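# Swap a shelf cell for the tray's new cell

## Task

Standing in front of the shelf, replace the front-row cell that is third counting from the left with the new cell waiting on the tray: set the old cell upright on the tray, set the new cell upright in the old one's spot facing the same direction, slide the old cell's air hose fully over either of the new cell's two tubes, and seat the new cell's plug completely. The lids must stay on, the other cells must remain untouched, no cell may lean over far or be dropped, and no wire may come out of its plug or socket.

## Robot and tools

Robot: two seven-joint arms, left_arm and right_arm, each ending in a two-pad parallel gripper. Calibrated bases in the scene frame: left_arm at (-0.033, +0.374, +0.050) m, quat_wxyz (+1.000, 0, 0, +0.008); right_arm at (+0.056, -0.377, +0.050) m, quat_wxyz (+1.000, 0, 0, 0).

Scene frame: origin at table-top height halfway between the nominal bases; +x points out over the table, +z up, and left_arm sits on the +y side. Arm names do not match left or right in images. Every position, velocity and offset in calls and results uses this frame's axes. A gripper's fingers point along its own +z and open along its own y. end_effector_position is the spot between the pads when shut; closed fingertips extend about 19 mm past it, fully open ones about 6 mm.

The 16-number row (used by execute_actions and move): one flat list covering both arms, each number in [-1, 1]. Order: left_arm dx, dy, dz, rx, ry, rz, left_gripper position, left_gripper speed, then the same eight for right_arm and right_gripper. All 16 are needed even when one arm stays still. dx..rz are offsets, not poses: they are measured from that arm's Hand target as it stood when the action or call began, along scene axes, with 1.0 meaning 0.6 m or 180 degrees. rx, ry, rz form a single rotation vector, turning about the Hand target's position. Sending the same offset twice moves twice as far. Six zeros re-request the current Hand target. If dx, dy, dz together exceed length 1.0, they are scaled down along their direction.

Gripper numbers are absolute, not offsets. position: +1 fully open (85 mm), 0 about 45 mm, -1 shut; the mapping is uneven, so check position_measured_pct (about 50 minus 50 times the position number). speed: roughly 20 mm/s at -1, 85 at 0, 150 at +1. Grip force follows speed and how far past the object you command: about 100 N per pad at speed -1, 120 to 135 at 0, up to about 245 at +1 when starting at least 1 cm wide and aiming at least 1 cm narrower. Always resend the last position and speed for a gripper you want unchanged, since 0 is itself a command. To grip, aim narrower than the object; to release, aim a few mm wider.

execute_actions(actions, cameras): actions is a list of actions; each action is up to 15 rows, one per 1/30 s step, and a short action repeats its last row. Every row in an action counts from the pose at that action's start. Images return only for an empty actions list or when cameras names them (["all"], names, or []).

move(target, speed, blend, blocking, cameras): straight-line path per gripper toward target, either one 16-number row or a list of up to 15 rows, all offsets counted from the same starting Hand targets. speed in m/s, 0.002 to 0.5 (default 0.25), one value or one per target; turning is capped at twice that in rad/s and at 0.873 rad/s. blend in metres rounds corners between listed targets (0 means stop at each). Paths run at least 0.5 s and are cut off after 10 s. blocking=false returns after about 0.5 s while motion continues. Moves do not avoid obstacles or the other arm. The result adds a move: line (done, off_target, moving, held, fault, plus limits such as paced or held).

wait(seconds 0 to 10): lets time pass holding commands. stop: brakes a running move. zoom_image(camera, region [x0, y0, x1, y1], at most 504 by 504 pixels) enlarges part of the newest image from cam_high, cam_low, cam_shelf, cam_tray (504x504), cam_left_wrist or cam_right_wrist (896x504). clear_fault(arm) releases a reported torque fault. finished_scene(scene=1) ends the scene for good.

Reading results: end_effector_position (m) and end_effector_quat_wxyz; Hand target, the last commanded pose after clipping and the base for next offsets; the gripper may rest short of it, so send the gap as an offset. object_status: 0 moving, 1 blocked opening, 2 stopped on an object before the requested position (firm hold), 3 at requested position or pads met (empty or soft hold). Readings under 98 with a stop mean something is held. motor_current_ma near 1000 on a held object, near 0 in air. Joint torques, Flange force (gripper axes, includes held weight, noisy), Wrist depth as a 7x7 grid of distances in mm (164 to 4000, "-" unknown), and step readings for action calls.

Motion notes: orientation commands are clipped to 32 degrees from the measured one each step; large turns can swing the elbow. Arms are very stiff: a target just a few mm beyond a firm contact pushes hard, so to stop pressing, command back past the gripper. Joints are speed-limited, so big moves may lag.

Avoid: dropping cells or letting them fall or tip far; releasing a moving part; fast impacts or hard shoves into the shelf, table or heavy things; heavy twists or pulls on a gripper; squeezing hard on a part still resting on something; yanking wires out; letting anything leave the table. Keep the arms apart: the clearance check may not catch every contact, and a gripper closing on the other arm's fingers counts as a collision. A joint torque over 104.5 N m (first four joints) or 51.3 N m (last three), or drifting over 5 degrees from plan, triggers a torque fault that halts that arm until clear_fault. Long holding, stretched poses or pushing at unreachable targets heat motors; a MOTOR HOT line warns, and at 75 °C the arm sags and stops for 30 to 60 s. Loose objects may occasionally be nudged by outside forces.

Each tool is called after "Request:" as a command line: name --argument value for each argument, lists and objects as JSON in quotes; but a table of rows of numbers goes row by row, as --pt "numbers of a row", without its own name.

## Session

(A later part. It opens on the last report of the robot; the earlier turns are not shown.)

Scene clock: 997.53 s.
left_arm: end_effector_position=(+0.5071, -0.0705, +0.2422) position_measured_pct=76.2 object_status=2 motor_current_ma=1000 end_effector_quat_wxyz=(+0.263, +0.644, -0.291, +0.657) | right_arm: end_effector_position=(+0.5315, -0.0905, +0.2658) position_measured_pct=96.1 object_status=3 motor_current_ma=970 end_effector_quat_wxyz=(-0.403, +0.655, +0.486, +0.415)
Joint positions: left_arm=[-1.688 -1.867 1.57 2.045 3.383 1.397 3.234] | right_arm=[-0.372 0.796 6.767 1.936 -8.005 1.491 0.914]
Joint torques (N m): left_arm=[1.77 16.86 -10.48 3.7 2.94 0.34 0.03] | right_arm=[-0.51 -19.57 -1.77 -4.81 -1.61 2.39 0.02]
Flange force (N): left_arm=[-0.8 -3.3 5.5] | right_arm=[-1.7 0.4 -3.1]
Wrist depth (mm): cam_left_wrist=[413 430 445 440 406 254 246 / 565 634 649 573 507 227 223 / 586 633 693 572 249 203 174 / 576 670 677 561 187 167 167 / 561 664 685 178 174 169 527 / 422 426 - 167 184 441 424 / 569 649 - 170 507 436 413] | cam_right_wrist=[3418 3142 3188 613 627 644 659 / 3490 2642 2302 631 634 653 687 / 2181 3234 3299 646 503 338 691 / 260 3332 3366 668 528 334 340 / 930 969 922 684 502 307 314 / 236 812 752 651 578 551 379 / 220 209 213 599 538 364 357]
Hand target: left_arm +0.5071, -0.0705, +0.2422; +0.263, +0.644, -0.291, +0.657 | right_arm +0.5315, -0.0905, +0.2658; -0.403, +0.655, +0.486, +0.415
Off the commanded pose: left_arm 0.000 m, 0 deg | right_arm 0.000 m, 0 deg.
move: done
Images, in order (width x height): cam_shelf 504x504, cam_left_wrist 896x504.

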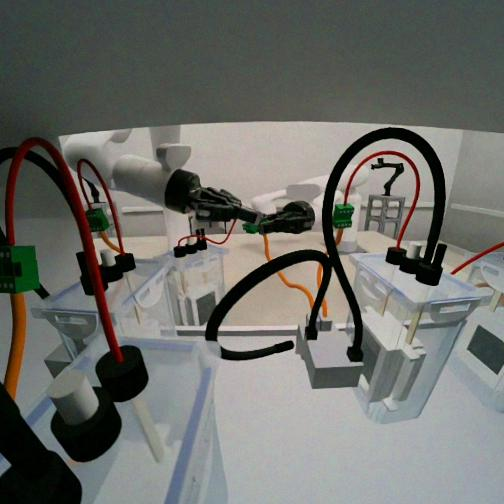

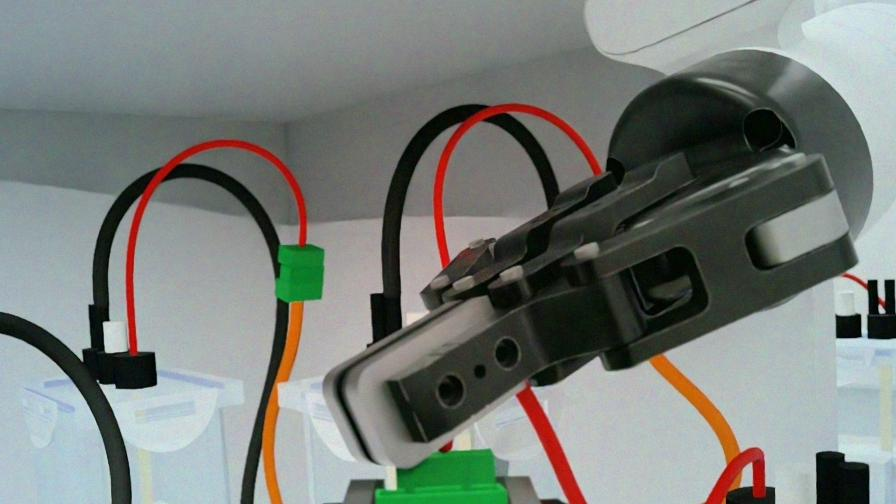

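Request:
move --target '[0,0,0,0,0,-0.01944,-0.75,-1,0,0,0.03883,0,0,0,-0.929412,-1]' --speed 0.04

Request:
move --target '[0.03483,-0.036,0,0,0,0,-0.75,-1,0,0,0,0,0,0,-0.929412,-1]' --speed 0.03 --cameras '["cam_left_wrist","cam_shelf"]'

Request:
zoom_image --camera "cam_left_wrist" --region '[370, 384, 520, 504]'

Request:
zoom_image --camera "cam_shelf" --region '[242, 204, 266, 228]'

Scene clock: 1000.57 s.
left_arm: end_effector_position=(+0.5071, -0.0705, +0.2422) position_measured_pct=76.2 object_status=2 motor_current_ma=1000 end_effector_quat_wxyz=(+0.283, +0.635, -0.310, +0.648) | right_arm: end_effector_position=(+0.5315, -0.0905, +0.2891) position_measured_pct=96.1 object_status=3 motor_current_ma=970 end_effector_quat_wxyz=(-0.403, +0.655, +0.486, +0.415)
Joint positions: left_arm=[-1.739 -1.875 1.557 2.029 3.399 1.489 3.243] | right_arm=[-0.382 0.744 6.782 1.928 -7.981 1.483 0.857]
Joint torques (N m): left_arm=[1.77 17.18 -10.26 3.72 2.98 0.32 0.04] | right_arm=[-0.61 -19.14 -1.8 -5.32 -1.79 2.31 0.02]
Flange force (N): left_arm=[-1.0 -3.9 5.3] | right_arm=[-1.7 0.2 -3.4]
Wrist depth (mm): cam_left_wrist=[414 430 447 439 285 227 240 / 574 644 632 547 207 171 172 / 591 644 650 210 173 172 - / 571 657 462 171 177 426 2098 / 567 649 - 171 475 447 580 / 391 477 - 170 495 442 2112 / 389 527 688 554 496 365 422] | cam_right_wrist=[3546 3041 3128 612 627 645 662 / 3527 2674 2456 631 646 658 680 / 2139 2210 3299 649 603 512 696 / 2833 3400 3349 667 500 343 371 / 266 2642 982 683 560 333 339 / 257 859 824 696 556 316 322 / 239 258 679 639 562 391 378]
Hand target: left_arm +0.5071, -0.0705, +0.2422; +0.283, +0.635, -0.310, +0.648 | right_arm +0.5315, -0.0905, +0.2891; -0.403, +0.655, +0.486, +0.415
Off the commanded pose: left_arm 0.000 m, 0 deg | right_arm 0.000 m, 0 deg.
move: done

Scene clock: 1001.87 s.
left_arm: end_effector_position=(+0.5280, -0.0921, +0.2422) position_measured_pct=76.2 object_status=2 motor_current_ma=1000 end_effector_quat_wxyz=(+0.283, +0.635, -0.310, +0.648) | right_arm: end_effector_position=(+0.5315, -0.0905, +0.2891) position_measured_pct=96.1 object_status=3 motor_current_ma=970 end_effector_quat_wxyz=(-0.403, +0.655, +0.486, +0.415)
Joint positions: left_arm=[-1.754 -1.86 1.544 1.931 3.384 1.407 3.225] | right_arm=[-0.382 0.744 6.782 1.928 -7.981 1.483 0.857]
Joint torques (N m): left_arm=[1.58 18 -10.49 3.51 2.91 0.23 0.05] | right_arm=[-0.64 -19.19 -1.84 -5.32 -1.76 2.31 0.01]
Flange force (N): left_arm=[-0.4 -3.5 4.7] | right_arm=[-1.8 0.3 -3.4]
Wrist depth (mm): cam_left_wrist=[415 433 450 468 412 199 - / 563 620 618 521 180 - - / 562 631 632 - - - - / 546 630 - - - - - / 547 628 - - - 421 508 / 384 421 - - 462 415 403 / 358 623 - 525 454 410 404] | cam_right_wrist=[3527 2987 3084 615 629 647 664 / 3400 2740 2420 629 646 663 678 / 2174 2188 3266 646 603 514 701 / 3767 3349 3453 667 499 342 369 / 243 951 976 689 555 332 340 / 241 828 825 694 555 316 322 / 222 238 702 639 563 391 380]
Hand target: left_arm +0.5280, -0.0921, +0.2422; +0.283, +0.635, -0.310, +0.648 | right_arm +0.5315, -0.0905, +0.2891; -0.403, +0.655, +0.486, +0.415
Off the commanded pose: left_arm 0.000 m, 0 deg | right_arm 0.000 m, 0 deg.
move: done
Images, in order (width x height): cam_shelf 504x504, cam_left_wrist 896x504.

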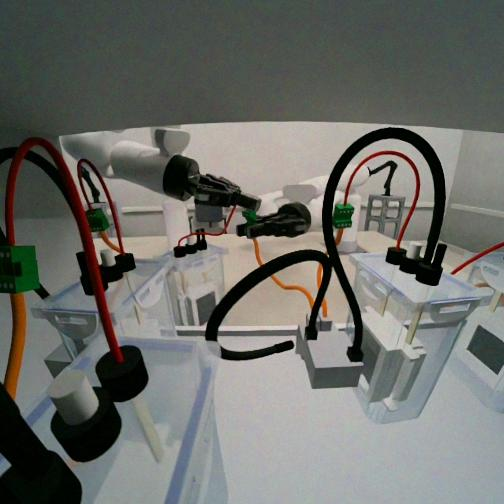

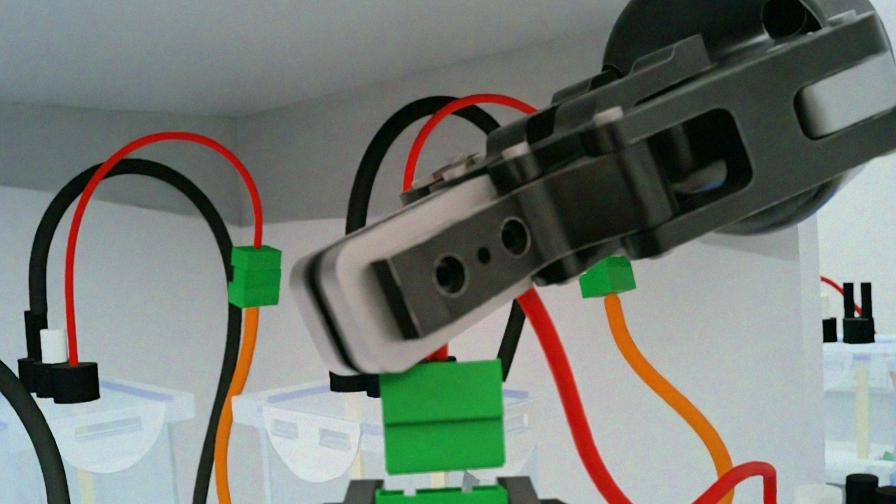

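Scaled by 3.360 from the camera's 896x504 image, which has a finer 1280x720 frame.

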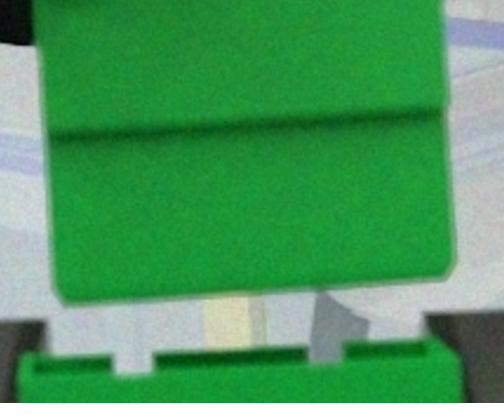

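Scaled by 21.000 from the camera's 504x504 image, which has a finer 720x720 frame.

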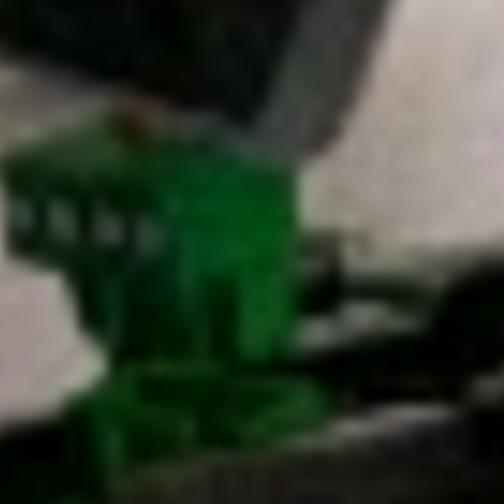

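Request:
move --target '[0,0,0,0,0,0,-0.75,-1,0.00034,0.00037,0,0.0095,-0.0012,0,-0.929412,-1]' --speed 0.02 --cameras '["cam_left_wrist"]'

Request:
zoom_image --camera "cam_left_wrist" --region '[370, 384, 520, 504]'

Scene clock: 1003.40 s.
left_arm: end_effector_position=(+0.5280, -0.0921, +0.2422) position_measured_pct=76.2 object_status=2 motor_current_ma=1000 end_effector_quat_wxyz=(+0.283, +0.635, -0.310, +0.648) | right_arm: end_effector_position=(+0.5318, -0.0903, +0.2891) position_measured_pct=96.1 object_status=3 motor_current_ma=970 end_effector_quat_wxyz=(-0.412, +0.648, +0.481, +0.424)
Joint positions: left_arm=[-1.754 -1.86 1.544 1.931 3.384 1.407 3.225] | right_arm=[-0.366 0.761 6.767 1.931 -7.998 1.509 0.882]
Joint torques (N m): left_arm=[1.58 17.99 -10.52 3.49 2.88 0.23 0.01] | right_arm=[-0.59 -19.33 -1.88 -5.15 -1.71 2.41 0.01]
Flange force (N): left_arm=[-0.5 -3.4 4.6] | right_arm=[-1.8 0.2 -3.3]
Wrist depth (mm): cam_left_wrist=[415 431 448 469 414 205 192 / 561 622 620 521 180 - - / 561 630 634 - - - - / 548 630 - - - - - / 546 626 - - - 421 508 / 383 422 - - 463 414 403 / 357 624 - 525 454 409 401] | cam_right_wrist=[3453 3055 3041 613 629 644 663 / 3490 3142 2858 627 642 660 675 / 2146 2286 2271 645 653 536 696 / 2833 3349 3400 663 507 362 706 / 246 3299 2798 681 544 340 347 / 242 875 864 696 558 316 321 / 226 247 740 660 571 556 386]
Hand target: left_arm +0.5280, -0.0921, +0.2422; +0.283, +0.635, -0.310, +0.648 | right_arm +0.5318, -0.0903, +0.2891; -0.412, +0.648, +0.481, +0.424
Off the commanded pose: left_arm 0.000 m, 0 deg | right_arm 0.000 m, 0 deg.
move: done
Images, in order (width x height): cam_left_wrist 896x504.

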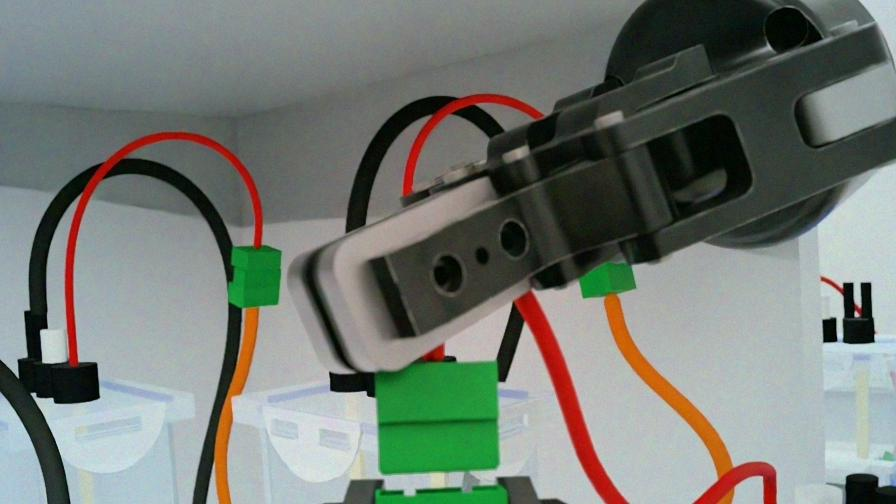

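Scaled by 3.360 from the camera's 896x504 image, which has a finer 1280x720 frame.

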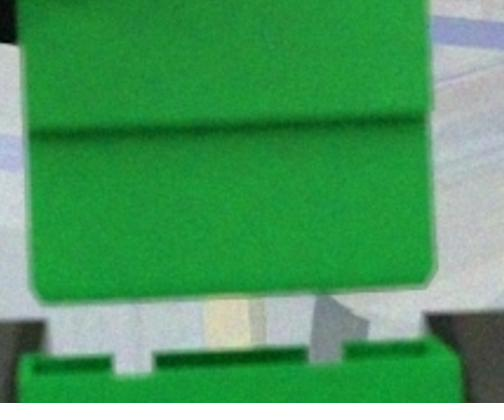

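Request:
move --pt "0 0 0 0 0 0 -0.75 -1 -0.00023 -0.00024 0 0 0 0 -0.929412 -1" --pt "0 0 0 0 0 0 -0.75 -1 -0.00023 -0.00024 -0.00717 0 0 0 -0.929412 -1" --speed 0.01 --cameras '["cam_left_wrist","cam_shelf"]'

Request:
zoom_image --camera "cam_left_wrist" --region '[370, 404, 520, 504]'

Request:
zoom_image --camera "cam_shelf" --region '[242, 208, 266, 232]'

Scene clock: 1005.10 s.
left_arm: end_effector_position=(+0.5280, -0.0921, +0.2421) position_measured_pct=76.2 object_status=2 motor_current_ma=1000 end_effector_quat_wxyz=(+0.283, +0.635, -0.310, +0.648) | right_arm: end_effector_position=(+0.5316, -0.0905, +0.2849) position_measured_pct=96.1 object_status=3 motor_current_ma=970 end_effector_quat_wxyz=(-0.412, +0.648, +0.481, +0.424)
Joint positions: left_arm=[-1.754 -1.86 1.544 1.931 3.384 1.407 3.225] | right_arm=[-0.364 0.77 6.765 1.933 -8.002 1.51 0.893]
Joint torques (N m): left_arm=[1.65 19.66 -11.87 3.66 3.77 0.1 0.03] | right_arm=[-1.04 -17.86 -2.02 -4.31 -1.09 1.82 0.01]
Flange force (N): left_arm=[-3.4 -3.3 3.9] | right_arm=[0.9 0.9 -4.6]
Wrist depth (mm): cam_left_wrist=[417 433 451 468 449 205 196 / 566 614 618 520 208 182 - / 558 633 624 355 - - - / 548 629 641 - - - - / 547 631 - - - 421 511 / 381 418 - - 463 414 401 / 357 613 - - 455 410 403] | cam_right_wrist=[3546 3084 3172 613 630 648 665 / 3508 3084 3098 630 644 661 679 / 2160 2188 2278 647 653 666 697 / 2798 3366 3435 665 505 343 375 / 244 2631 2729 681 541 335 342 / 239 872 862 693 536 313 319 / 220 237 724 652 564 390 383]
Hand target: left_arm +0.5280, -0.0921, +0.2422; +0.283, +0.635, -0.310, +0.648 | right_arm +0.5316, -0.0904, +0.2848; -0.412, +0.648, +0.481, +0.424
Off the commanded pose: left_arm 0.000 m, 0 deg | right_arm 0.000 m, 0 deg.
move: done
Images, in order (width x height): cam_shelf 504x504, cam_left_wrist 896x504.

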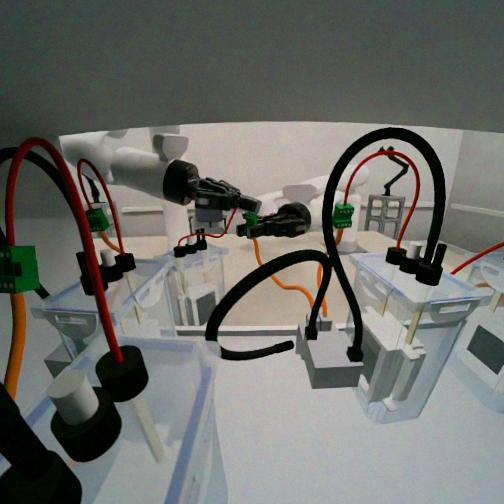

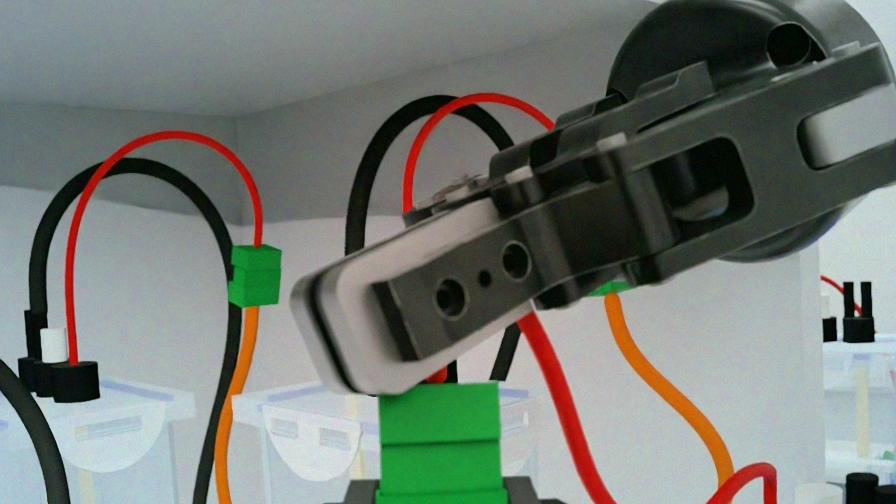

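Scaled by 3.360 from the camera's 896x504 image, which has a finer 1280x720 frame.

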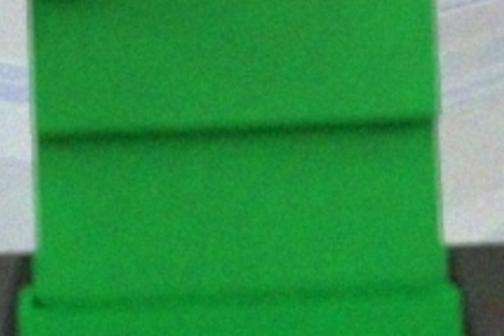

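Scaled by 21.000 from the camera's 504x504 image, which has a finer 720x720 frame.

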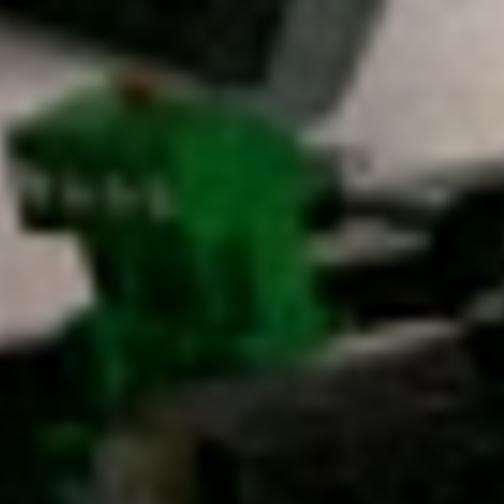

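Request:
move --target '[0,0,0,0,0,0,-0.75,-1,0,0,-0.00167,0,0,0,-0.929412,-1]' --speed 0.01 --cameras '["cam_left_wrist"]'

Request:
zoom_image --camera "cam_left_wrist" --region '[370, 404, 520, 504]'

Scene clock: 1006.10 s.
left_arm: end_effector_position=(+0.5280, -0.0921, +0.2422) position_measured_pct=76.2 object_status=2 motor_current_ma=1000 end_effector_quat_wxyz=(+0.283, +0.635, -0.310, +0.648) | right_arm: end_effector_position=(+0.5316, -0.0905, +0.2838) position_measured_pct=96.1 object_status=3 motor_current_ma=970 end_effector_quat_wxyz=(-0.412, +0.648, +0.481, +0.424)
Joint positions: left_arm=[-1.754 -1.86 1.544 1.931 3.384 1.407 3.225] | right_arm=[-0.364 0.773 6.764 1.934 -8.003 1.511 0.895]
Joint torques (N m): left_arm=[1.92 22.23 -13.9 3.71 5.05 -0.06 0.03] | right_arm=[-2.05 -15.25 -2.41 -3.24 -0.2 0.99 0.01]
Flange force (N): left_arm=[-7.8 -3.2 2.2] | right_arm=[5.2 1.5 -7.4]
Wrist depth (mm): cam_left_wrist=[421 436 456 473 451 206 196 / 571 619 621 520 210 182 - / 560 633 620 354 - - - / 550 630 639 - - - - / 548 628 - - - 420 511 / 380 418 - - 463 416 402 / 357 502 - - 456 409 404] | cam_right_wrist=[3453 3142 3055 617 627 647 659 / 3527 3084 3113 630 649 664 677 / 2146 2218 2263 648 651 671 694 / 2821 3299 3349 664 506 345 374 / 244 2610 2833 679 539 333 341 / 239 869 856 693 550 316 320 / 220 238 712 651 567 390 382]
Hand target: left_arm +0.5280, -0.0921, +0.2422; +0.283, +0.635, -0.310, +0.648 | right_arm +0.5316, -0.0905, +0.2838; -0.412, +0.648, +0.481, +0.424
Off the commanded pose: left_arm 0.000 m, 0 deg | right_arm 0.000 m, 0 deg.
move: done
Images, in order (width x height): cam_left_wrist 896x504.

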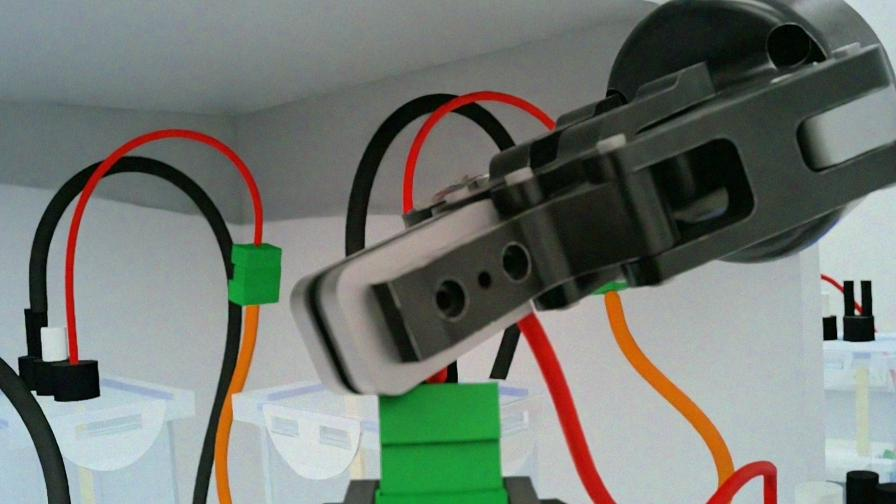

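Scaled by 3.360 from the camera's 896x504 image, which has a finer 1280x720 frame.

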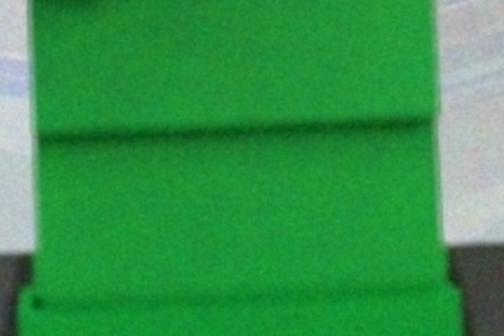

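Request:
move --target '[0,0,0,0,0,0,-0.75,-1,0.00036,-0.00035,0,0,0,0,-0.929412,-1]' --speed 0.01

Request:
move --target '[0,0,0,0,0,0,-0.75,-1,0.00036,-0.00035,0,0,0,0,-0.929412,-1]' --speed 0.01

Request:
move --target '[0,0,0,0,0,0,-0.75,-1,0.00036,-0.00035,0,0,0,0,-0.929412,-1]' --speed 0.01 --cameras '["cam_left_wrist","cam_shelf"]'

Request:
zoom_image --camera "cam_left_wrist" --region '[370, 404, 520, 504]'

Scene clock: 1007.50 s.
left_arm: end_effector_position=(+0.5280, -0.0921, +0.2422) position_measured_pct=76.2 object_status=2 motor_current_ma=1000 end_effector_quat_wxyz=(+0.283, +0.635, -0.310, +0.648) | right_arm: end_effector_position=(+0.5318, -0.0907, +0.2838) position_measured_pct=96.1 object_status=3 motor_current_ma=970 end_effector_quat_wxyz=(-0.412, +0.648, +0.481, +0.424)
Joint positions: left_arm=[-1.754 -1.86 1.544 1.931 3.384 1.407 3.225] | right_arm=[-0.363 0.773 6.764 1.933 -8.003 1.511 0.895]
Joint torques (N m): left_arm=[1.83 21.71 -13.48 3.76 4.81 -0.02 0.01] | right_arm=[-1.7 -15.81 -2.28 -3.46 -0.43 1.09 0.01]
Flange force (N): left_arm=[-6.9 -3.1 2.8] | right_arm=[4.3 1.3 -6.7]
Wrist depth (mm): cam_left_wrist=[418 436 455 471 451 206 196 / 574 623 617 522 210 183 - / 560 635 620 355 - - - / 550 633 638 - - - - / 549 626 - - - 422 511 / 381 420 - - 463 414 403 / 358 503 - - 456 410 401] | cam_right_wrist=[3383 3028 3128 614 628 649 660 / 3565 3041 3142 631 644 660 676 / 2167 2218 2248 644 652 527 694 / 2858 3299 3282 663 504 344 374 / 245 2652 2740 677 540 333 341 / 239 871 854 693 551 315 320 / 220 239 718 646 565 389 383]
Hand target: left_arm +0.5280, -0.0921, +0.2422; +0.283, +0.635, -0.310, +0.648 | right_arm +0.5318, -0.0907, +0.2838; -0.412, +0.648, +0.481, +0.424
Off the commanded pose: left_arm 0.000 m, 0 deg | right_arm 0.000 m, 0 deg.
move: done

Scene clock: 1008.20 s.
left_arm: end_effector_position=(+0.5280, -0.0921, +0.2422) position_measured_pct=76.2 object_status=2 motor_current_ma=1000 end_effector_quat_wxyz=(+0.283, +0.635, -0.310, +0.648) | right_arm: end_effector_position=(+0.5320, -0.0909, +0.2838) position_measured_pct=96.1 object_status=3 motor_current_ma=970 end_effector_quat_wxyz=(-0.412, +0.648, +0.481, +0.424)
Joint positions: left_arm=[-1.754 -1.86 1.544 1.931 3.384 1.407 3.225] | right_arm=[-0.362 0.773 6.764 1.932 -8.003 1.511 0.895]
Joint torques (N m): left_arm=[1.66 21.37 -13.2 3.88 4.64 -0.06 0.02] | right_arm=[-1.46 -16.05 -2.1 -3.58 -0.54 1.11 0.03]
Flange force (N): left_arm=[-6.4 -3.0 3.2] | right_arm=[4.0 1.1 -6.3]
Wrist depth (mm): cam_left_wrist=[420 438 455 472 452 207 197 / 571 620 616 521 228 183 - / 564 638 621 356 - - - / 547 631 641 - - - - / 546 630 - - - 422 508 / 381 418 - - 464 415 402 / 357 505 - - 456 410 403] | cam_right_wrist=[3315 3000 3113 617 629 647 660 / 3490 3128 3128 631 646 662 676 / 2160 2188 2286 648 651 522 692 / 2751 3400 3315 667 502 344 374 / 245 2600 2684 681 539 335 342 / 239 871 854 696 549 315 319 / 220 239 714 642 563 391 381]
Hand target: left_arm +0.5280, -0.0921, +0.2422; +0.283, +0.635, -0.310, +0.648 | right_arm +0.5320, -0.0909, +0.2838; -0.412, +0.648, +0.481, +0.424
Off the commanded pose: left_arm 0.000 m, 0 deg | right_arm 0.000 m, 0 deg.
move: done

Scene clock: 1008.90 s.
left_arm: end_effector_position=(+0.5280, -0.0921, +0.2422) position_measured_pct=76.2 object_status=2 motor_current_ma=1000 end_effector_quat_wxyz=(+0.283, +0.635, -0.310, +0.648) | right_arm: end_effector_position=(+0.5323, -0.0911, +0.2838) position_measured_pct=96.1 object_status=3 motor_current_ma=970 end_effector_quat_wxyz=(-0.412, +0.648, +0.481, +0.424)
Joint positions: left_arm=[-1.754 -1.86 1.544 1.931 3.384 1.407 3.225] | right_arm=[-0.362 0.774 6.764 1.932 -8.002 1.512 0.894]
Joint torques (N m): left_arm=[1.66 21.07 -12.98 3.96 4.52 -0.01 0.01] | right_arm=[-1.28 -16.34 -1.96 -3.74 -0.64 1.17 0]
Flange force (N): left_arm=[-5.9 -3.1 3.7] | right_arm=[3.4 0.8 -5.9]
Wrist depth (mm): cam_left_wrist=[421 438 455 473 450 206 195 / 573 619 618 523 228 179 - / 561 633 621 355 - - - / 547 630 646 - - - - / 546 633 - - - 420 507 / 382 420 - - 464 415 403 / 358 501 - - 456 411 402] | cam_right_wrist=[3435 3041 3142 616 627 645 660 / 3508 3113 3188 630 644 664 677 / 2181 2210 2302 645 653 527 696 / 2798 3332 3366 665 504 344 374 / 245 2631 2751 678 548 336 342 / 239 876 857 694 548 314 320 / 220 238 710 641 564 389 381]
Hand target: left_arm +0.5280, -0.0921, +0.2422; +0.283, +0.635, -0.310, +0.648 | right_arm +0.5323, -0.0911, +0.2838; -0.412, +0.648, +0.481, +0.424
Off the commanded pose: left_arm 0.000 m, 0 deg | right_arm 0.000 m, 0 deg.
move: done
Images, in order (width x height): cam_shelf 504x504, cam_left_wrist 896x504.

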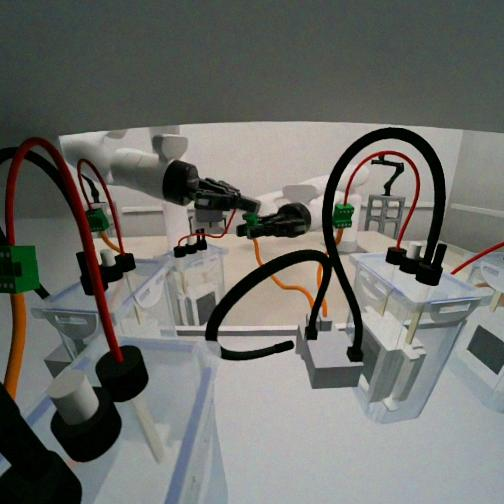

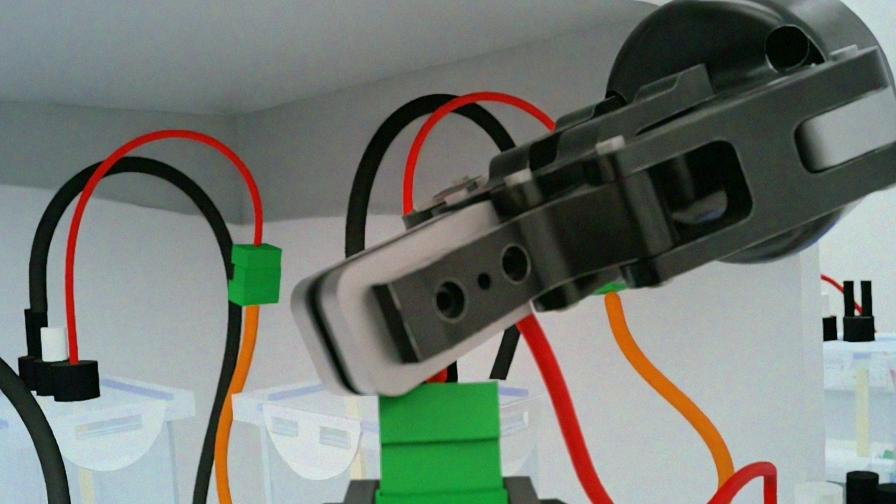

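Scaled by 3.360 from the camera's 896x504 image, which has a finer 1280x720 frame.

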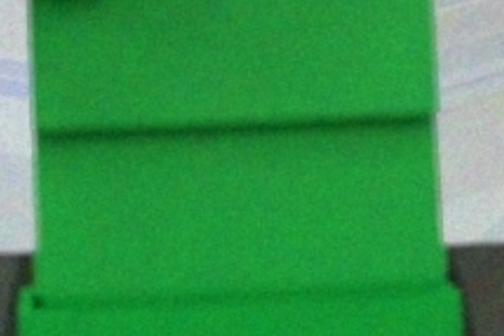

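Request:
move --pt "0 0 0 0 0 0 -0.75 -1 0 0 0.008 0 0 0 -0.929412 -1" --pt "0 0 0 0 0 0 -0.75 -1 0.001 -0.001 0.008 0 0 0.0028 -0.929412 -1" --pt "0 0 0 0 0 0 -0.75 -1 0 0 0 0 0 0.0028 -0.929412 -1" --speed 0.01 --cameras '["cam_left_wrist","cam_shelf"]'

Request:
zoom_image --camera "cam_left_wrist" --region '[370, 404, 520, 504]'

Request:
zoom_image --camera "cam_shelf" --region '[242, 208, 266, 232]'

Scene clock: 1012.90 s.
left_arm: end_effector_position=(+0.5280, -0.0921, +0.2420) position_measured_pct=76.2 object_status=2 motor_current_ma=1000 end_effector_quat_wxyz=(+0.283, +0.635, -0.310, +0.648) | right_arm: end_effector_position=(+0.5323, -0.0911, +0.2839) position_measured_pct=96.1 object_status=3 motor_current_ma=970 end_effector_quat_wxyz=(-0.413, +0.646, +0.484, +0.422)
Joint positions: left_arm=[-1.754 -1.86 1.544 1.931 3.384 1.407 3.225] | right_arm=[-0.36 0.777 6.764 1.923 -7.994 1.517 0.891]
Joint torques (N m): left_arm=[1.83 21.4 -13.18 3.56 4.63 0 0.02] | right_arm=[-1.94 -16.16 -2.51 -3.52 -0.43 1.31 -0.03]
Flange force (N): left_arm=[-6.2 -3.1 2.4] | right_arm=[3.7 1.6 -6.8]
Wrist depth (mm): cam_left_wrist=[419 436 455 473 453 206 197 / 571 618 619 522 206 184 - / 557 635 623 356 - - - / 547 633 640 - - - - / 545 632 - - - 420 510 / 380 419 - - 463 415 402 / 358 501 - - 455 410 401] | cam_right_wrist=[3471 3041 3172 619 627 645 660 / 3546 3142 3113 631 648 665 673 / 2153 2203 2263 649 649 520 684 / 2786 3527 3366 665 506 344 374 / 242 259 2798 682 548 333 341 / 239 866 859 696 609 314 318 / 220 239 715 634 571 560 381]
Hand target: left_arm +0.5280, -0.0921, +0.2422; +0.283, +0.635, -0.310, +0.648 | right_arm +0.5322, -0.0911, +0.2838; -0.414, +0.646, +0.484, +0.422
Off the commanded pose: left_arm 0.000 m, 0 deg | right_arm 0.000 m, 0 deg.
move: done
Images, in order (width x height): cam_shelf 504x504, cam_left_wrist 896x504.

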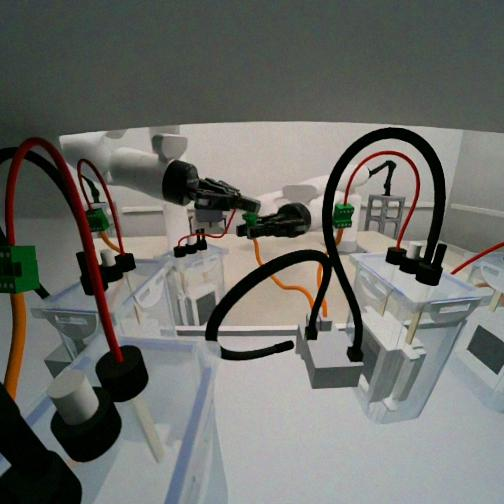

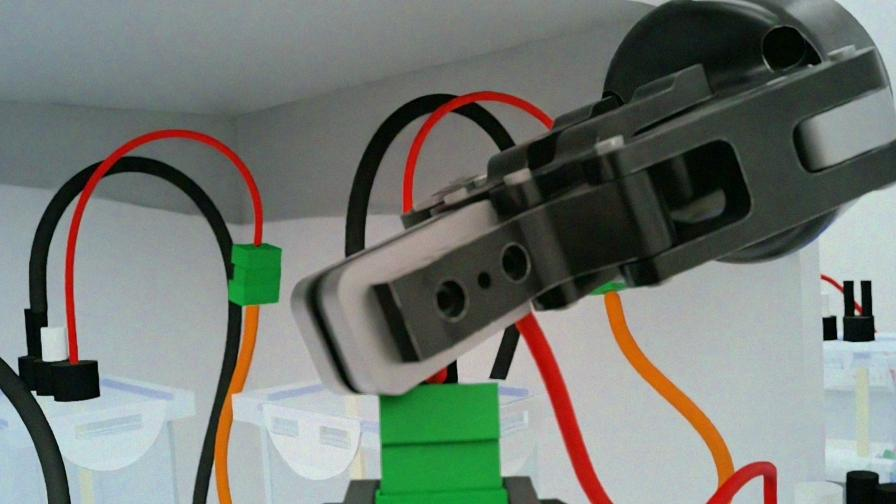

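Scaled by 3.360 from the camera's 896x504 image, which has a finer 1280x720 frame.

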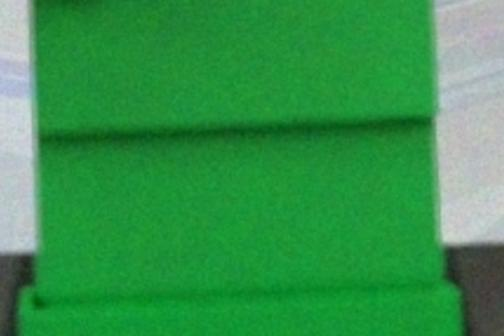

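Scaled by 21.000 from the camera's 504x504 image, which has a finer 720x720 frame.

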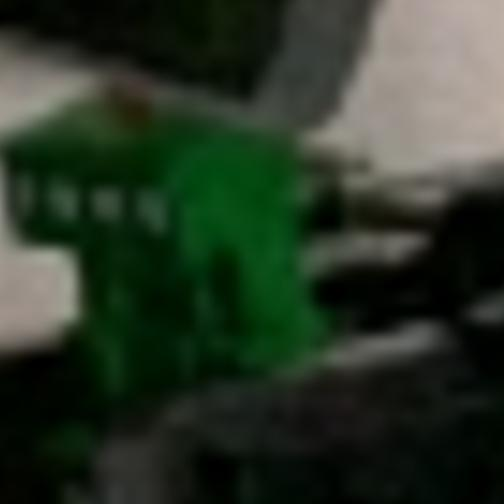

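Request:
move --pt "0 0 0 0 0 0 -0.75 -1 0 0 0.0055 0 0 0 -0.929412 -1" --pt "0 0 0 0 0 0 -0.75 -1 0.00048 -0.00046 0.0055 0 0 0 -0.929412 -1" --pt "0 0 0 0 0 0 -0.75 -1 0.00048 -0.00046 0.0018 0 0 0 -0.929412 -1" --speed 0.01

Request:
move --pt "0 0 0 0 0 0 -0.75 -1 0 0 0.0035 0 0 0 -0.929412 -1" --pt "0 0 0 0 0 0 -0.75 -1 -0.00024 0.00023 0.0035 0 0 0 -0.929412 -1" --pt "0 0 0 0 0 0 -0.75 -1 -0.00024 0.00023 0 0 0 0 -0.929412 -1" --speed 0.01

Request:
move --pt "0 0 0 0 0 0 -0.75 -1 0 0 0.0035 0 0 0 -0.929412 -1" --pt "0 0 0 0 0 0 -0.75 -1 -0.00024 0.00023 0.0035 0 0 0 -0.929412 -1" --pt "0 0 0 0 0 0 -0.75 -1 -0.00024 0.00023 0 0 0 0 -0.929412 -1" --speed 0.01

Request:
move --pt "0 0 0 0 0 0 -0.75 -1 0 0 0.0035 0 0 0 -0.929412 -1" --pt "0 0 0 0 0 0 -0.75 -1 -0.00024 0.00023 0.0035 0 0 0 -0.929412 -1" --pt "0 0 0 0 0 0 -0.75 -1 -0.00024 0.00023 0 0 0 0 -0.929412 -1" --speed 0.01

Request:
move --pt "0 0 0 0 0 0 -0.75 -1 0 0 0.0035 0 0 0 -0.929412 -1" --pt "0 0 0 0 0 0 -0.75 -1 -0.00024 0.00023 0.0035 0 0 0 -0.929412 -1" --pt "0 0 0 0 0 0 -0.75 -1 -0.00024 0.00023 0 0 0 0 -0.929412 -1" --speed 0.01

Request:
move --pt "0 0 0 0 0 0 -0.75 -1 0 0 0.0035 0 0 0 -0.929412 -1" --pt "0 0 0 0 0 0 -0.75 -1 -0.00024 0.00023 0.0035 0 0 0 -0.929412 -1" --pt "0 0 0 0 0 0 -0.75 -1 -0.00024 0.00023 0 0 0 0 -0.929412 -1" --speed 0.01

Request:
move --pt "0 0 0 0 0 0 -0.75 -1 0 0 0.0035 0 0 0 -0.929412 -1" --pt "0 0 0 0 0 0 -0.75 -1 -0.00024 0.00023 0.0035 0 0 0 -0.929412 -1" --pt "0 0 0 0 0 0 -0.75 -1 -0.00024 0.00023 0 0 0 0 -0.929412 -1" --speed 0.01

Request:
move --pt "0 0 0 0 0 0 -0.75 -1 0 0 0.0035 0 0 0 -0.929412 -1" --pt "0 0 0 0 0 0 -0.75 -1 -0.00024 0.00023 0.0035 0 0 0 -0.929412 -1" --pt "0 0 0 0 0 0 -0.75 -1 -0.00024 0.00023 0 0 0 0 -0.929412 -1" --speed 0.01

Request:
move --pt "0 0 0 0 0 0 -0.75 -1 0 0 0.0035 0 0 0 -0.929412 -1" --pt "0 0 0 0 0 0 -0.75 -1 -0.00024 0.00023 0.0035 0 0 0 -0.929412 -1" --pt "0 0 0 0 0 0 -0.75 -1 -0.00024 0.00023 0 0 0 0 -0.929412 -1" --speed 0.01

Request:
move --pt "0 0 0 0 0 0 -0.75 -1 0 0 0.0035 0 0 0 -0.929412 -1" --pt "0 0 0 0 0 0 -0.75 -1 -0.00024 0.00023 0.0035 0 0 0 -0.929412 -1" --pt "0 0 0 0 0 0 -0.75 -1 -0.00024 0.00023 0 0 0 0 -0.929412 -1" --speed 0.01 --cameras '["cam_left_wrist","cam_shelf"]'

Request:
zoom_image --camera "cam_left_wrist" --region '[370, 404, 520, 504]'

Scene clock: 1020.47 s.
left_arm: end_effector_position=(+0.5280, -0.0921, +0.2421) position_measured_pct=76.2 object_status=2 motor_current_ma=1000 end_effector_quat_wxyz=(+0.283, +0.635, -0.310, +0.648) | right_arm: end_effector_position=(+0.5325, -0.0914, +0.2849) position_measured_pct=96.1 object_status=3 motor_current_ma=970 end_effector_quat_wxyz=(-0.413, +0.646, +0.484, +0.422)
Joint positions: left_arm=[-1.754 -1.86 1.544 1.931 3.384 1.407 3.225] | right_arm=[-0.359 0.775 6.765 1.921 -7.993 1.517 0.888]
Joint torques (N m): left_arm=[1.62 18.05 -10.53 3.46 2.9 0.24 0.03] | right_arm=[-0.59 -19.41 -1.9 -5.01 -1.69 2.38 0]
Flange force (N): left_arm=[-0.6 -3.4 4.6] | right_arm=[-1.6 0.3 -3.4]
Wrist depth (mm): cam_left_wrist=[416 431 448 469 450 206 198 / 564 622 619 520 212 180 - / 560 634 621 355 - - - / 550 633 635 - - - - / 546 630 - - - 421 509 / 384 424 - - 461 414 402 / 358 624 - - 455 409 403] | cam_right_wrist=[3400 3014 3142 615 625 647 659 / 3527 3113 2821 629 644 658 672 / 2125 2255 2255 646 609 522 691 / 2751 3603 3400 662 510 346 374 / 241 259 2774 684 548 334 341 / 239 864 854 692 549 314 319 / 221 238 719 638 565 560 381]
Hand target: left_arm +0.5280, -0.0921, +0.2421; +0.283, +0.635, -0.310, +0.648 | right_arm +0.5325, -0.0914, +0.2849; -0.414, +0.646, +0.484, +0.422
Off the commanded pose: left_arm 0.000 m, 0 deg | right_arm 0.000 m, 0 deg.
move: done

Scene clock: 1021.47 s.
left_arm: end_effector_position=(+0.5280, -0.0921, +0.2421) position_measured_pct=76.2 object_status=2 motor_current_ma=1000 end_effector_quat_wxyz=(+0.283, +0.635, -0.310, +0.648) | right_arm: end_effector_position=(+0.5324, -0.0912, +0.2849) position_measured_pct=96.1 object_status=3 motor_current_ma=970 end_effector_quat_wxyz=(-0.414, +0.646, +0.484, +0.422)
Joint positions: left_arm=[-1.754 -1.86 1.544 1.931 3.384 1.407 3.225] | right_arm=[-0.36 0.774 6.765 1.922 -7.993 1.516 0.888]
Joint torques (N m): left_arm=[1.71 19.08 -11.36 3.53 3.43 0.17 0.02] | right_arm=[-1 -18.7 -2.06 -4.6 -1.32 2.05 0.01]
Flange force (N): left_arm=[-2.4 -3.4 4.0] | right_arm=[-0.5 1.0 -4.2]
Wrist depth (mm): cam_left_wrist=[417 434 452 470 450 206 197 / 562 618 617 521 205 185 - / 564 628 624 355 - - - / 551 628 641 - - - - / 546 631 - - - 420 509 / 383 420 - - 464 415 402 / 358 624 - - 456 410 401] | cam_right_wrist=[3453 3084 3070 614 626 644 658 / 3546 3113 2908 631 647 662 675 / 2188 2203 2248 648 611 517 696 / 2809 3684 3418 666 511 345 376 / 241 259 2774 681 546 334 342 / 239 866 859 693 547 315 318 / 220 238 715 639 565 562 380]
Hand target: left_arm +0.5280, -0.0921, +0.2422; +0.283, +0.635, -0.310, +0.648 | right_arm +0.5324, -0.0912, +0.2849; -0.414, +0.646, +0.484, +0.422
Off the commanded pose: left_arm 0.000 m, 0 deg | right_arm 0.000 m, 0 deg.
move: done

Scene clock: 1022.47 s.
left_arm: end_effector_position=(+0.5280, -0.0921, +0.2421) position_measured_pct=76.2 object_status=2 motor_current_ma=1000 end_effector_quat_wxyz=(+0.283, +0.635, -0.310, +0.648) | right_arm: end_effector_position=(+0.5323, -0.0911, +0.2849) position_measured_pct=96.1 object_status=3 motor_current_ma=970 end_effector_quat_wxyz=(-0.413, +0.646, +0.484, +0.422)
Joint positions: left_arm=[-1.754 -1.86 1.544 1.931 3.384 1.407 3.225] | right_arm=[-0.36 0.774 6.765 1.922 -7.993 1.516 0.888]
Joint torques (N m): left_arm=[1.88 19.17 -11.45 3.47 3.51 0.23 0] | right_arm=[-1.03 -18.41 -2.07 -4.59 -1.34 2.01 -0.01]
Flange force (N): left_arm=[-2.4 -3.7 4.0] | right_arm=[-0.1 0.6 -4.6]
Wrist depth (mm): cam_left_wrist=[416 432 450 469 447 207 197 / 561 617 617 521 205 184 - / 561 630 621 356 - - - / 549 632 639 - - - - / 546 628 - - - 420 510 / 381 421 - - 462 413 403 / 359 624 - - 456 410 402] | cam_right_wrist=[3490 3028 3070 614 630 644 655 / 3453 3041 2870 633 643 656 677 / 2203 2203 2286 647 611 518 692 / 2763 3643 3453 664 510 345 375 / 241 259 2751 681 550 335 341 / 239 869 857 696 604 314 318 / 220 238 721 636 563 556 381]
Hand target: left_arm +0.5280, -0.0921, +0.2422; +0.283, +0.635, -0.310, +0.648 | right_arm +0.5323, -0.0911, +0.2849; -0.413, +0.646, +0.484, +0.422
Off the commanded pose: left_arm 0.000 m, 0 deg | right_arm 0.000 m, 0 deg.
move: done

Scene clock: 1023.47 s.
left_arm: end_effector_position=(+0.5280, -0.0921, +0.2422) position_measured_pct=76.2 object_status=2 motor_current_ma=1000 end_effector_quat_wxyz=(+0.283, +0.635, -0.310, +0.648) | right_arm: end_effector_position=(+0.5321, -0.0909, +0.2849) position_measured_pct=96.1 object_status=3 motor_current_ma=970 end_effector_quat_wxyz=(-0.413, +0.646, +0.484, +0.422)
Joint positions: left_arm=[-1.754 -1.86 1.544 1.931 3.384 1.407 3.225] | right_arm=[-0.36 0.774 6.765 1.923 -7.993 1.516 0.889]
Joint torques (N m): left_arm=[1.78 19.28 -11.56 3.52 3.56 0.19 0.01] | right_arm=[-1.11 -18.27 -2.05 -4.49 -1.28 1.97 0]
Flange force (N): left_arm=[-2.7 -3.5 3.9] | right_arm=[0.2 0.9 -4.7]
Wrist depth (mm): cam_left_wrist=[416 433 450 467 446 206 196 / 562 623 614 522 205 184 - / 559 634 621 355 - - - / 552 631 642 - - - - / 547 630 - - - 420 510 / 383 419 - - 461 414 402 / 357 623 - - 458 410 400] | cam_right_wrist=[3435 3014 3098 615 627 646 656 / 3508 3070 2960 628 646 658 675 / 2167 2195 2302 646 609 516 693 / 2809 3704 3400 664 508 343 374 / 241 259 2786 679 550 335 342 / 239 864 851 696 607 313 318 / 220 238 721 638 562 397 381]
Hand target: left_arm +0.5280, -0.0921, +0.2422; +0.283, +0.635, -0.310, +0.648 | right_arm +0.5321, -0.0909, +0.2849; -0.413, +0.646, +0.484, +0.422
Off the commanded pose: left_arm 0.000 m, 0 deg | right_arm 0.000 m, 0 deg.
move: done

Scene clock: 1024.47 s.
left_arm: end_effector_position=(+0.5280, -0.0921, +0.2422) position_measured_pct=76.2 object_status=2 motor_current_ma=1000 end_effector_quat_wxyz=(+0.283, +0.635, -0.310, +0.648) | right_arm: end_effector_position=(+0.5320, -0.0908, +0.2849) position_measured_pct=96.1 object_status=3 motor_current_ma=970 end_effector_quat_wxyz=(-0.413, +0.646, +0.484, +0.422)
Joint positions: left_arm=[-1.754 -1.86 1.544 1.931 3.384 1.407 3.225] | right_arm=[-0.361 0.774 6.765 1.923 -7.994 1.516 0.889]
Joint torques (N m): left_arm=[1.74 19.36 -11.59 3.57 3.6 0.15 0.01] | right_arm=[-1.15 -17.98 -2.07 -4.5 -1.26 1.95 0]
Flange force (N): left_arm=[-2.8 -3.5 4.0] | right_arm=[0.7 0.4 -5.0]
Wrist depth (mm): cam_left_wrist=[416 433 450 468 448 206 196 / 561 621 620 523 205 184 - / 563 630 618 356 - - - / 549 628 641 - - - - / 546 628 - - - 421 516 / 383 421 - - 460 416 403 / 358 627 - - 455 409 403] | cam_right_wrist=[3453 3055 3098 613 627 641 656 / 3546 3055 2870 627 645 660 675 / 2181 2248 2302 644 612 518 693 / 2833 3704 3366 666 512 344 354 / 241 258 2763 678 551 333 342 / 239 871 862 694 606 314 317 / 220 238 719 636 566 398 382]
Hand target: left_arm +0.5280, -0.0921, +0.2422; +0.283, +0.635, -0.310, +0.648 | right_arm +0.5320, -0.0908, +0.2849; -0.414, +0.646, +0.484, +0.422
Off the commanded pose: left_arm 0.000 m, 0 deg | right_arm 0.000 m, 0 deg.
move: done

Scene clock: 1025.47 s.
left_arm: end_effector_position=(+0.5280, -0.0921, +0.2422) position_measured_pct=76.2 object_status=2 motor_current_ma=1000 end_effector_quat_wxyz=(+0.283, +0.635, -0.310, +0.648) | right_arm: end_effector_position=(+0.5318, -0.0907, +0.2849) position_measured_pct=96.1 object_status=3 motor_current_ma=970 end_effector_quat_wxyz=(-0.413, +0.646, +0.484, +0.422)
Joint positions: left_arm=[-1.754 -1.86 1.544 1.931 3.384 1.407 3.225] | right_arm=[-0.361 0.774 6.764 1.924 -7.994 1.515 0.889]
Joint torques (N m): left_arm=[1.66 19.42 -11.6 3.6 3.63 0.13 0.04] | right_arm=[-1.05 -17.96 -2.02 -4.44 -1.21 1.91 -0.01]
Flange force (N): left_arm=[-2.9 -3.3 3.9] | right_arm=[0.7 0.5 -4.7]
Wrist depth (mm): cam_left_wrist=[416 434 451 469 448 206 196 / 566 614 617 520 205 184 - / 562 634 624 355 - - - / 549 630 642 - - - - / 547 630 - - - 420 518 / 381 420 - - 462 414 403 / 357 628 - - 455 410 401] | cam_right_wrist=[3435 3014 3113 613 628 645 655 / 3527 3070 2870 630 647 660 672 / 2181 2181 2278 645 610 516 691 / 2798 3663 3471 663 511 344 354 / 240 259 2740 678 547 333 342 / 239 874 859 696 602 313 318 / 220 237 724 640 565 557 382]
Hand target: left_arm +0.5280, -0.0921, +0.2422; +0.283, +0.635, -0.310, +0.648 | right_arm +0.5318, -0.0907, +0.2849; -0.414, +0.646, +0.484, +0.422
Off the commanded pose: left_arm 0.000 m, 0 deg | right_arm 0.000 m, 0 deg.
move: done

Scene clock: 1026.47 s.
left_arm: end_effector_position=(+0.5280, -0.0921, +0.2422) position_measured_pct=76.2 object_status=2 motor_current_ma=1000 end_effector_quat_wxyz=(+0.283, +0.635, -0.310, +0.648) | right_arm: end_effector_position=(+0.5317, -0.0905, +0.2849) position_measured_pct=96.1 object_status=3 motor_current_ma=970 end_effector_quat_wxyz=(-0.413, +0.646, +0.484, +0.422)
Joint positions: left_arm=[-1.754 -1.86 1.544 1.931 3.384 1.407 3.225] | right_arm=[-0.361 0.773 6.764 1.924 -7.994 1.515 0.889]
Joint torques (N m): left_arm=[1.67 19.52 -11.68 3.62 3.66 0.13 0.02] | right_arm=[-1.08 -18.1 -2.13 -4.45 -1.18 1.91 -0.01]
Flange force (N): left_arm=[-3.1 -3.3 4.0] | right_arm=[0.4 0.7 -4.7]
Wrist depth (mm): cam_left_wrist=[418 433 450 471 448 206 195 / 566 616 619 523 205 184 - / 560 632 623 356 - - - / 553 630 638 - - - - / 547 628 - - - 422 516 / 380 421 - - 461 415 402 / 357 623 - - 457 410 401] | cam_right_wrist=[3453 3041 3157 613 626 642 658 / 3490 3041 2833 633 642 657 675 / 2203 2232 2286 646 614 517 692 / 2774 3643 3400 664 510 345 354 / 240 258 2729 679 548 335 342 / 239 870 856 695 552 312 318 / 220 237 719 641 570 557 381]
Hand target: left_arm +0.5280, -0.0921, +0.2422; +0.283, +0.635, -0.310, +0.648 | right_arm +0.5317, -0.0905, +0.2849; -0.414, +0.646, +0.484, +0.422
Off the commanded pose: left_arm 0.000 m, 0 deg | right_arm 0.000 m, 0 deg.
move: done

Scene clock: 1027.47 s.
left_arm: end_effector_position=(+0.5280, -0.0921, +0.2422) position_measured_pct=76.2 object_status=2 motor_current_ma=1000 end_effector_quat_wxyz=(+0.283, +0.635, -0.310, +0.648) | right_arm: end_effector_position=(+0.5315, -0.0904, +0.2849) position_measured_pct=96.1 object_status=3 motor_current_ma=970 end_effector_quat_wxyz=(-0.414, +0.646, +0.484, +0.422)
Joint positions: left_arm=[-1.754 -1.86 1.544 1.931 3.384 1.407 3.225] | right_arm=[-0.362 0.773 6.764 1.925 -7.994 1.515 0.89]
Joint torques (N m): left_arm=[1.66 19.59 -11.77 3.62 3.72 0.14 0.02] | right_arm=[-1.05 -18.03 -2.01 -4.35 -1.17 1.82 -0.02]
Flange force (N): left_arm=[-3.2 -3.2 3.9] | right_arm=[0.6 0.9 -4.7]
Wrist depth (mm): cam_left_wrist=[417 433 451 471 448 206 195 / 566 614 620 522 204 183 - / 560 634 619 355 - - - / 548 628 643 - - - - / 545 631 - - - 422 508 / 381 419 - - 463 414 403 / 358 624 - - 456 411 403] | cam_right_wrist=[3383 3070 3113 614 628 646 659 / 3584 3041 2883 631 644 655 673 / 2174 2248 2278 644 611 518 689 / 2809 3584 3299 664 510 344 354 / 241 259 2786 679 548 335 343 / 239 866 859 698 552 312 317 / 220 237 721 652 567 391 382]
Hand target: left_arm +0.5280, -0.0921, +0.2422; +0.283, +0.635, -0.310, +0.648 | right_arm +0.5315, -0.0904, +0.2849; -0.414, +0.646, +0.484, +0.422
Off the commanded pose: left_arm 0.000 m, 0 deg | right_arm 0.000 m, 0 deg.
move: done

Scene clock: 1028.47 s.
left_arm: end_effector_position=(+0.5280, -0.0921, +0.2422) position_measured_pct=76.2 object_status=2 motor_current_ma=1000 end_effector_quat_wxyz=(+0.283, +0.635, -0.310, +0.648) | right_arm: end_effector_position=(+0.5314, -0.0903, +0.2849) position_measured_pct=96.1 object_status=3 motor_current_ma=970 end_effector_quat_wxyz=(-0.413, +0.646, +0.484, +0.422)
Joint positions: left_arm=[-1.754 -1.86 1.544 1.931 3.384 1.407 3.225] | right_arm=[-0.362 0.773 6.764 1.925 -7.995 1.515 0.89]
Joint torques (N m): left_arm=[1.67 19.68 -11.83 3.62 3.78 0.1 0.04] | right_arm=[-1.04 -17.78 -2.05 -4.32 -1.11 1.81 0.02]
Flange force (N): left_arm=[-3.3 -3.3 3.8] | right_arm=[1.2 0.7 -4.7]
Wrist depth (mm): cam_left_wrist=[417 433 450 469 449 206 194 / 566 612 613 522 204 183 - / 562 634 623 356 - - - / 550 630 639 - - - - / 547 628 - - - 421 511 / 382 420 - - 461 415 400 / 357 628 - - 455 410 402] | cam_right_wrist=[3490 3014 3172 612 626 642 656 / 3584 3084 2821 629 643 661 670 / 2174 2188 2240 647 608 515 694 / 2846 3725 3400 660 510 339 351 / 240 2642 2763 679 550 333 342 / 239 870 857 696 555 313 317 / 220 236 722 653 569 552 384]
Hand target: left_arm +0.5280, -0.0921, +0.2422; +0.283, +0.635, -0.310, +0.648 | right_arm +0.5314, -0.0903, +0.2849; -0.414, +0.646, +0.484, +0.422
Off the commanded pose: left_arm 0.000 m, 0 deg | right_arm 0.000 m, 0 deg.
move: done

Scene clock: 1029.47 s.
left_arm: end_effector_position=(+0.5280, -0.0921, +0.2422) position_measured_pct=76.2 object_status=2 motor_current_ma=1000 end_effector_quat_wxyz=(+0.283, +0.635, -0.310, +0.648) | right_arm: end_effector_position=(+0.5313, -0.0901, +0.2849) position_measured_pct=96.1 object_status=3 motor_current_ma=970 end_effector_quat_wxyz=(-0.413, +0.646, +0.484, +0.422)
Joint positions: left_arm=[-1.754 -1.86 1.544 1.931 3.384 1.407 3.225] | right_arm=[-0.362 0.773 6.764 1.926 -7.995 1.515 0.89]
Joint torques (N m): left_arm=[1.72 19.76 -11.94 3.69 3.83 0.1 0.04] | right_arm=[-1.08 -17.69 -2.04 -4.32 -1.1 1.77 -0.01]
Flange force (N): left_arm=[-3.6 -3.4 4.0] | right_arm=[1.2 0.6 -4.9]
Wrist depth (mm): cam_left_wrist=[418 432 451 471 447 205 193 / 569 615 616 521 204 183 - / 562 630 621 355 - - - / 550 632 638 - - - - / 548 630 - - - 421 509 / 381 418 - - 462 415 402 / 358 626 - - 454 410 402] | cam_right_wrist=[3383 3142 3142 614 627 644 654 / 3584 3041 2846 628 646 661 672 / 2188 2240 2255 645 611 532 694 / 2763 3725 3383 659 511 275 352 / 240 2652 2798 681 549 332 342 / 239 871 859 692 552 313 317 / 221 237 720 653 568 551 382]
Hand target: left_arm +0.5280, -0.0921, +0.2422; +0.283, +0.635, -0.310, +0.648 | right_arm +0.5312, -0.0901, +0.2849; -0.414, +0.646, +0.484, +0.422
Off the commanded pose: left_arm 0.000 m, 0 deg | right_arm 0.000 m, 0 deg.
move: done
Images, in order (width x height): cam_shelf 504x504, cam_left_wrist 896x504.

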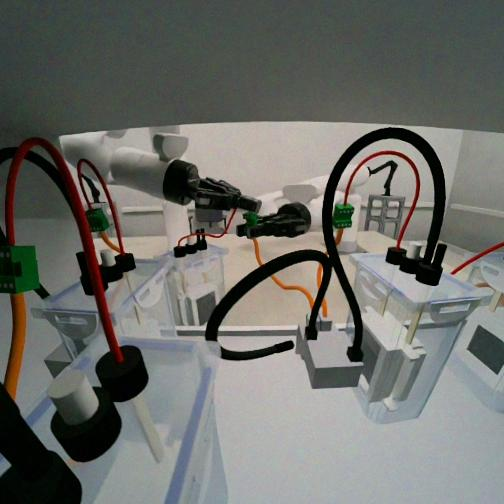

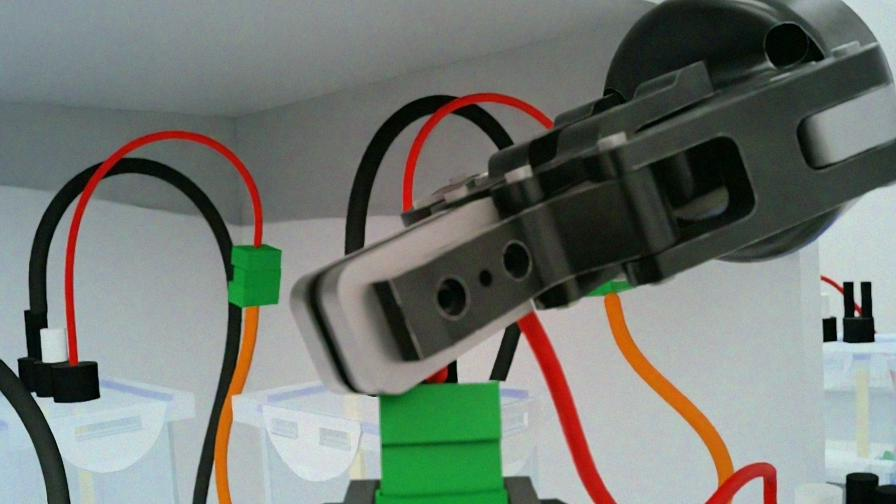

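Scaled by 3.360 from the camera's 896x504 image, which has a finer 1280x720 frame.

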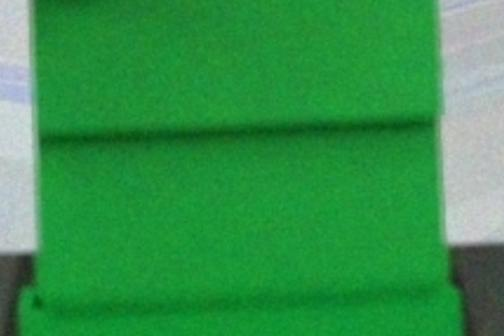

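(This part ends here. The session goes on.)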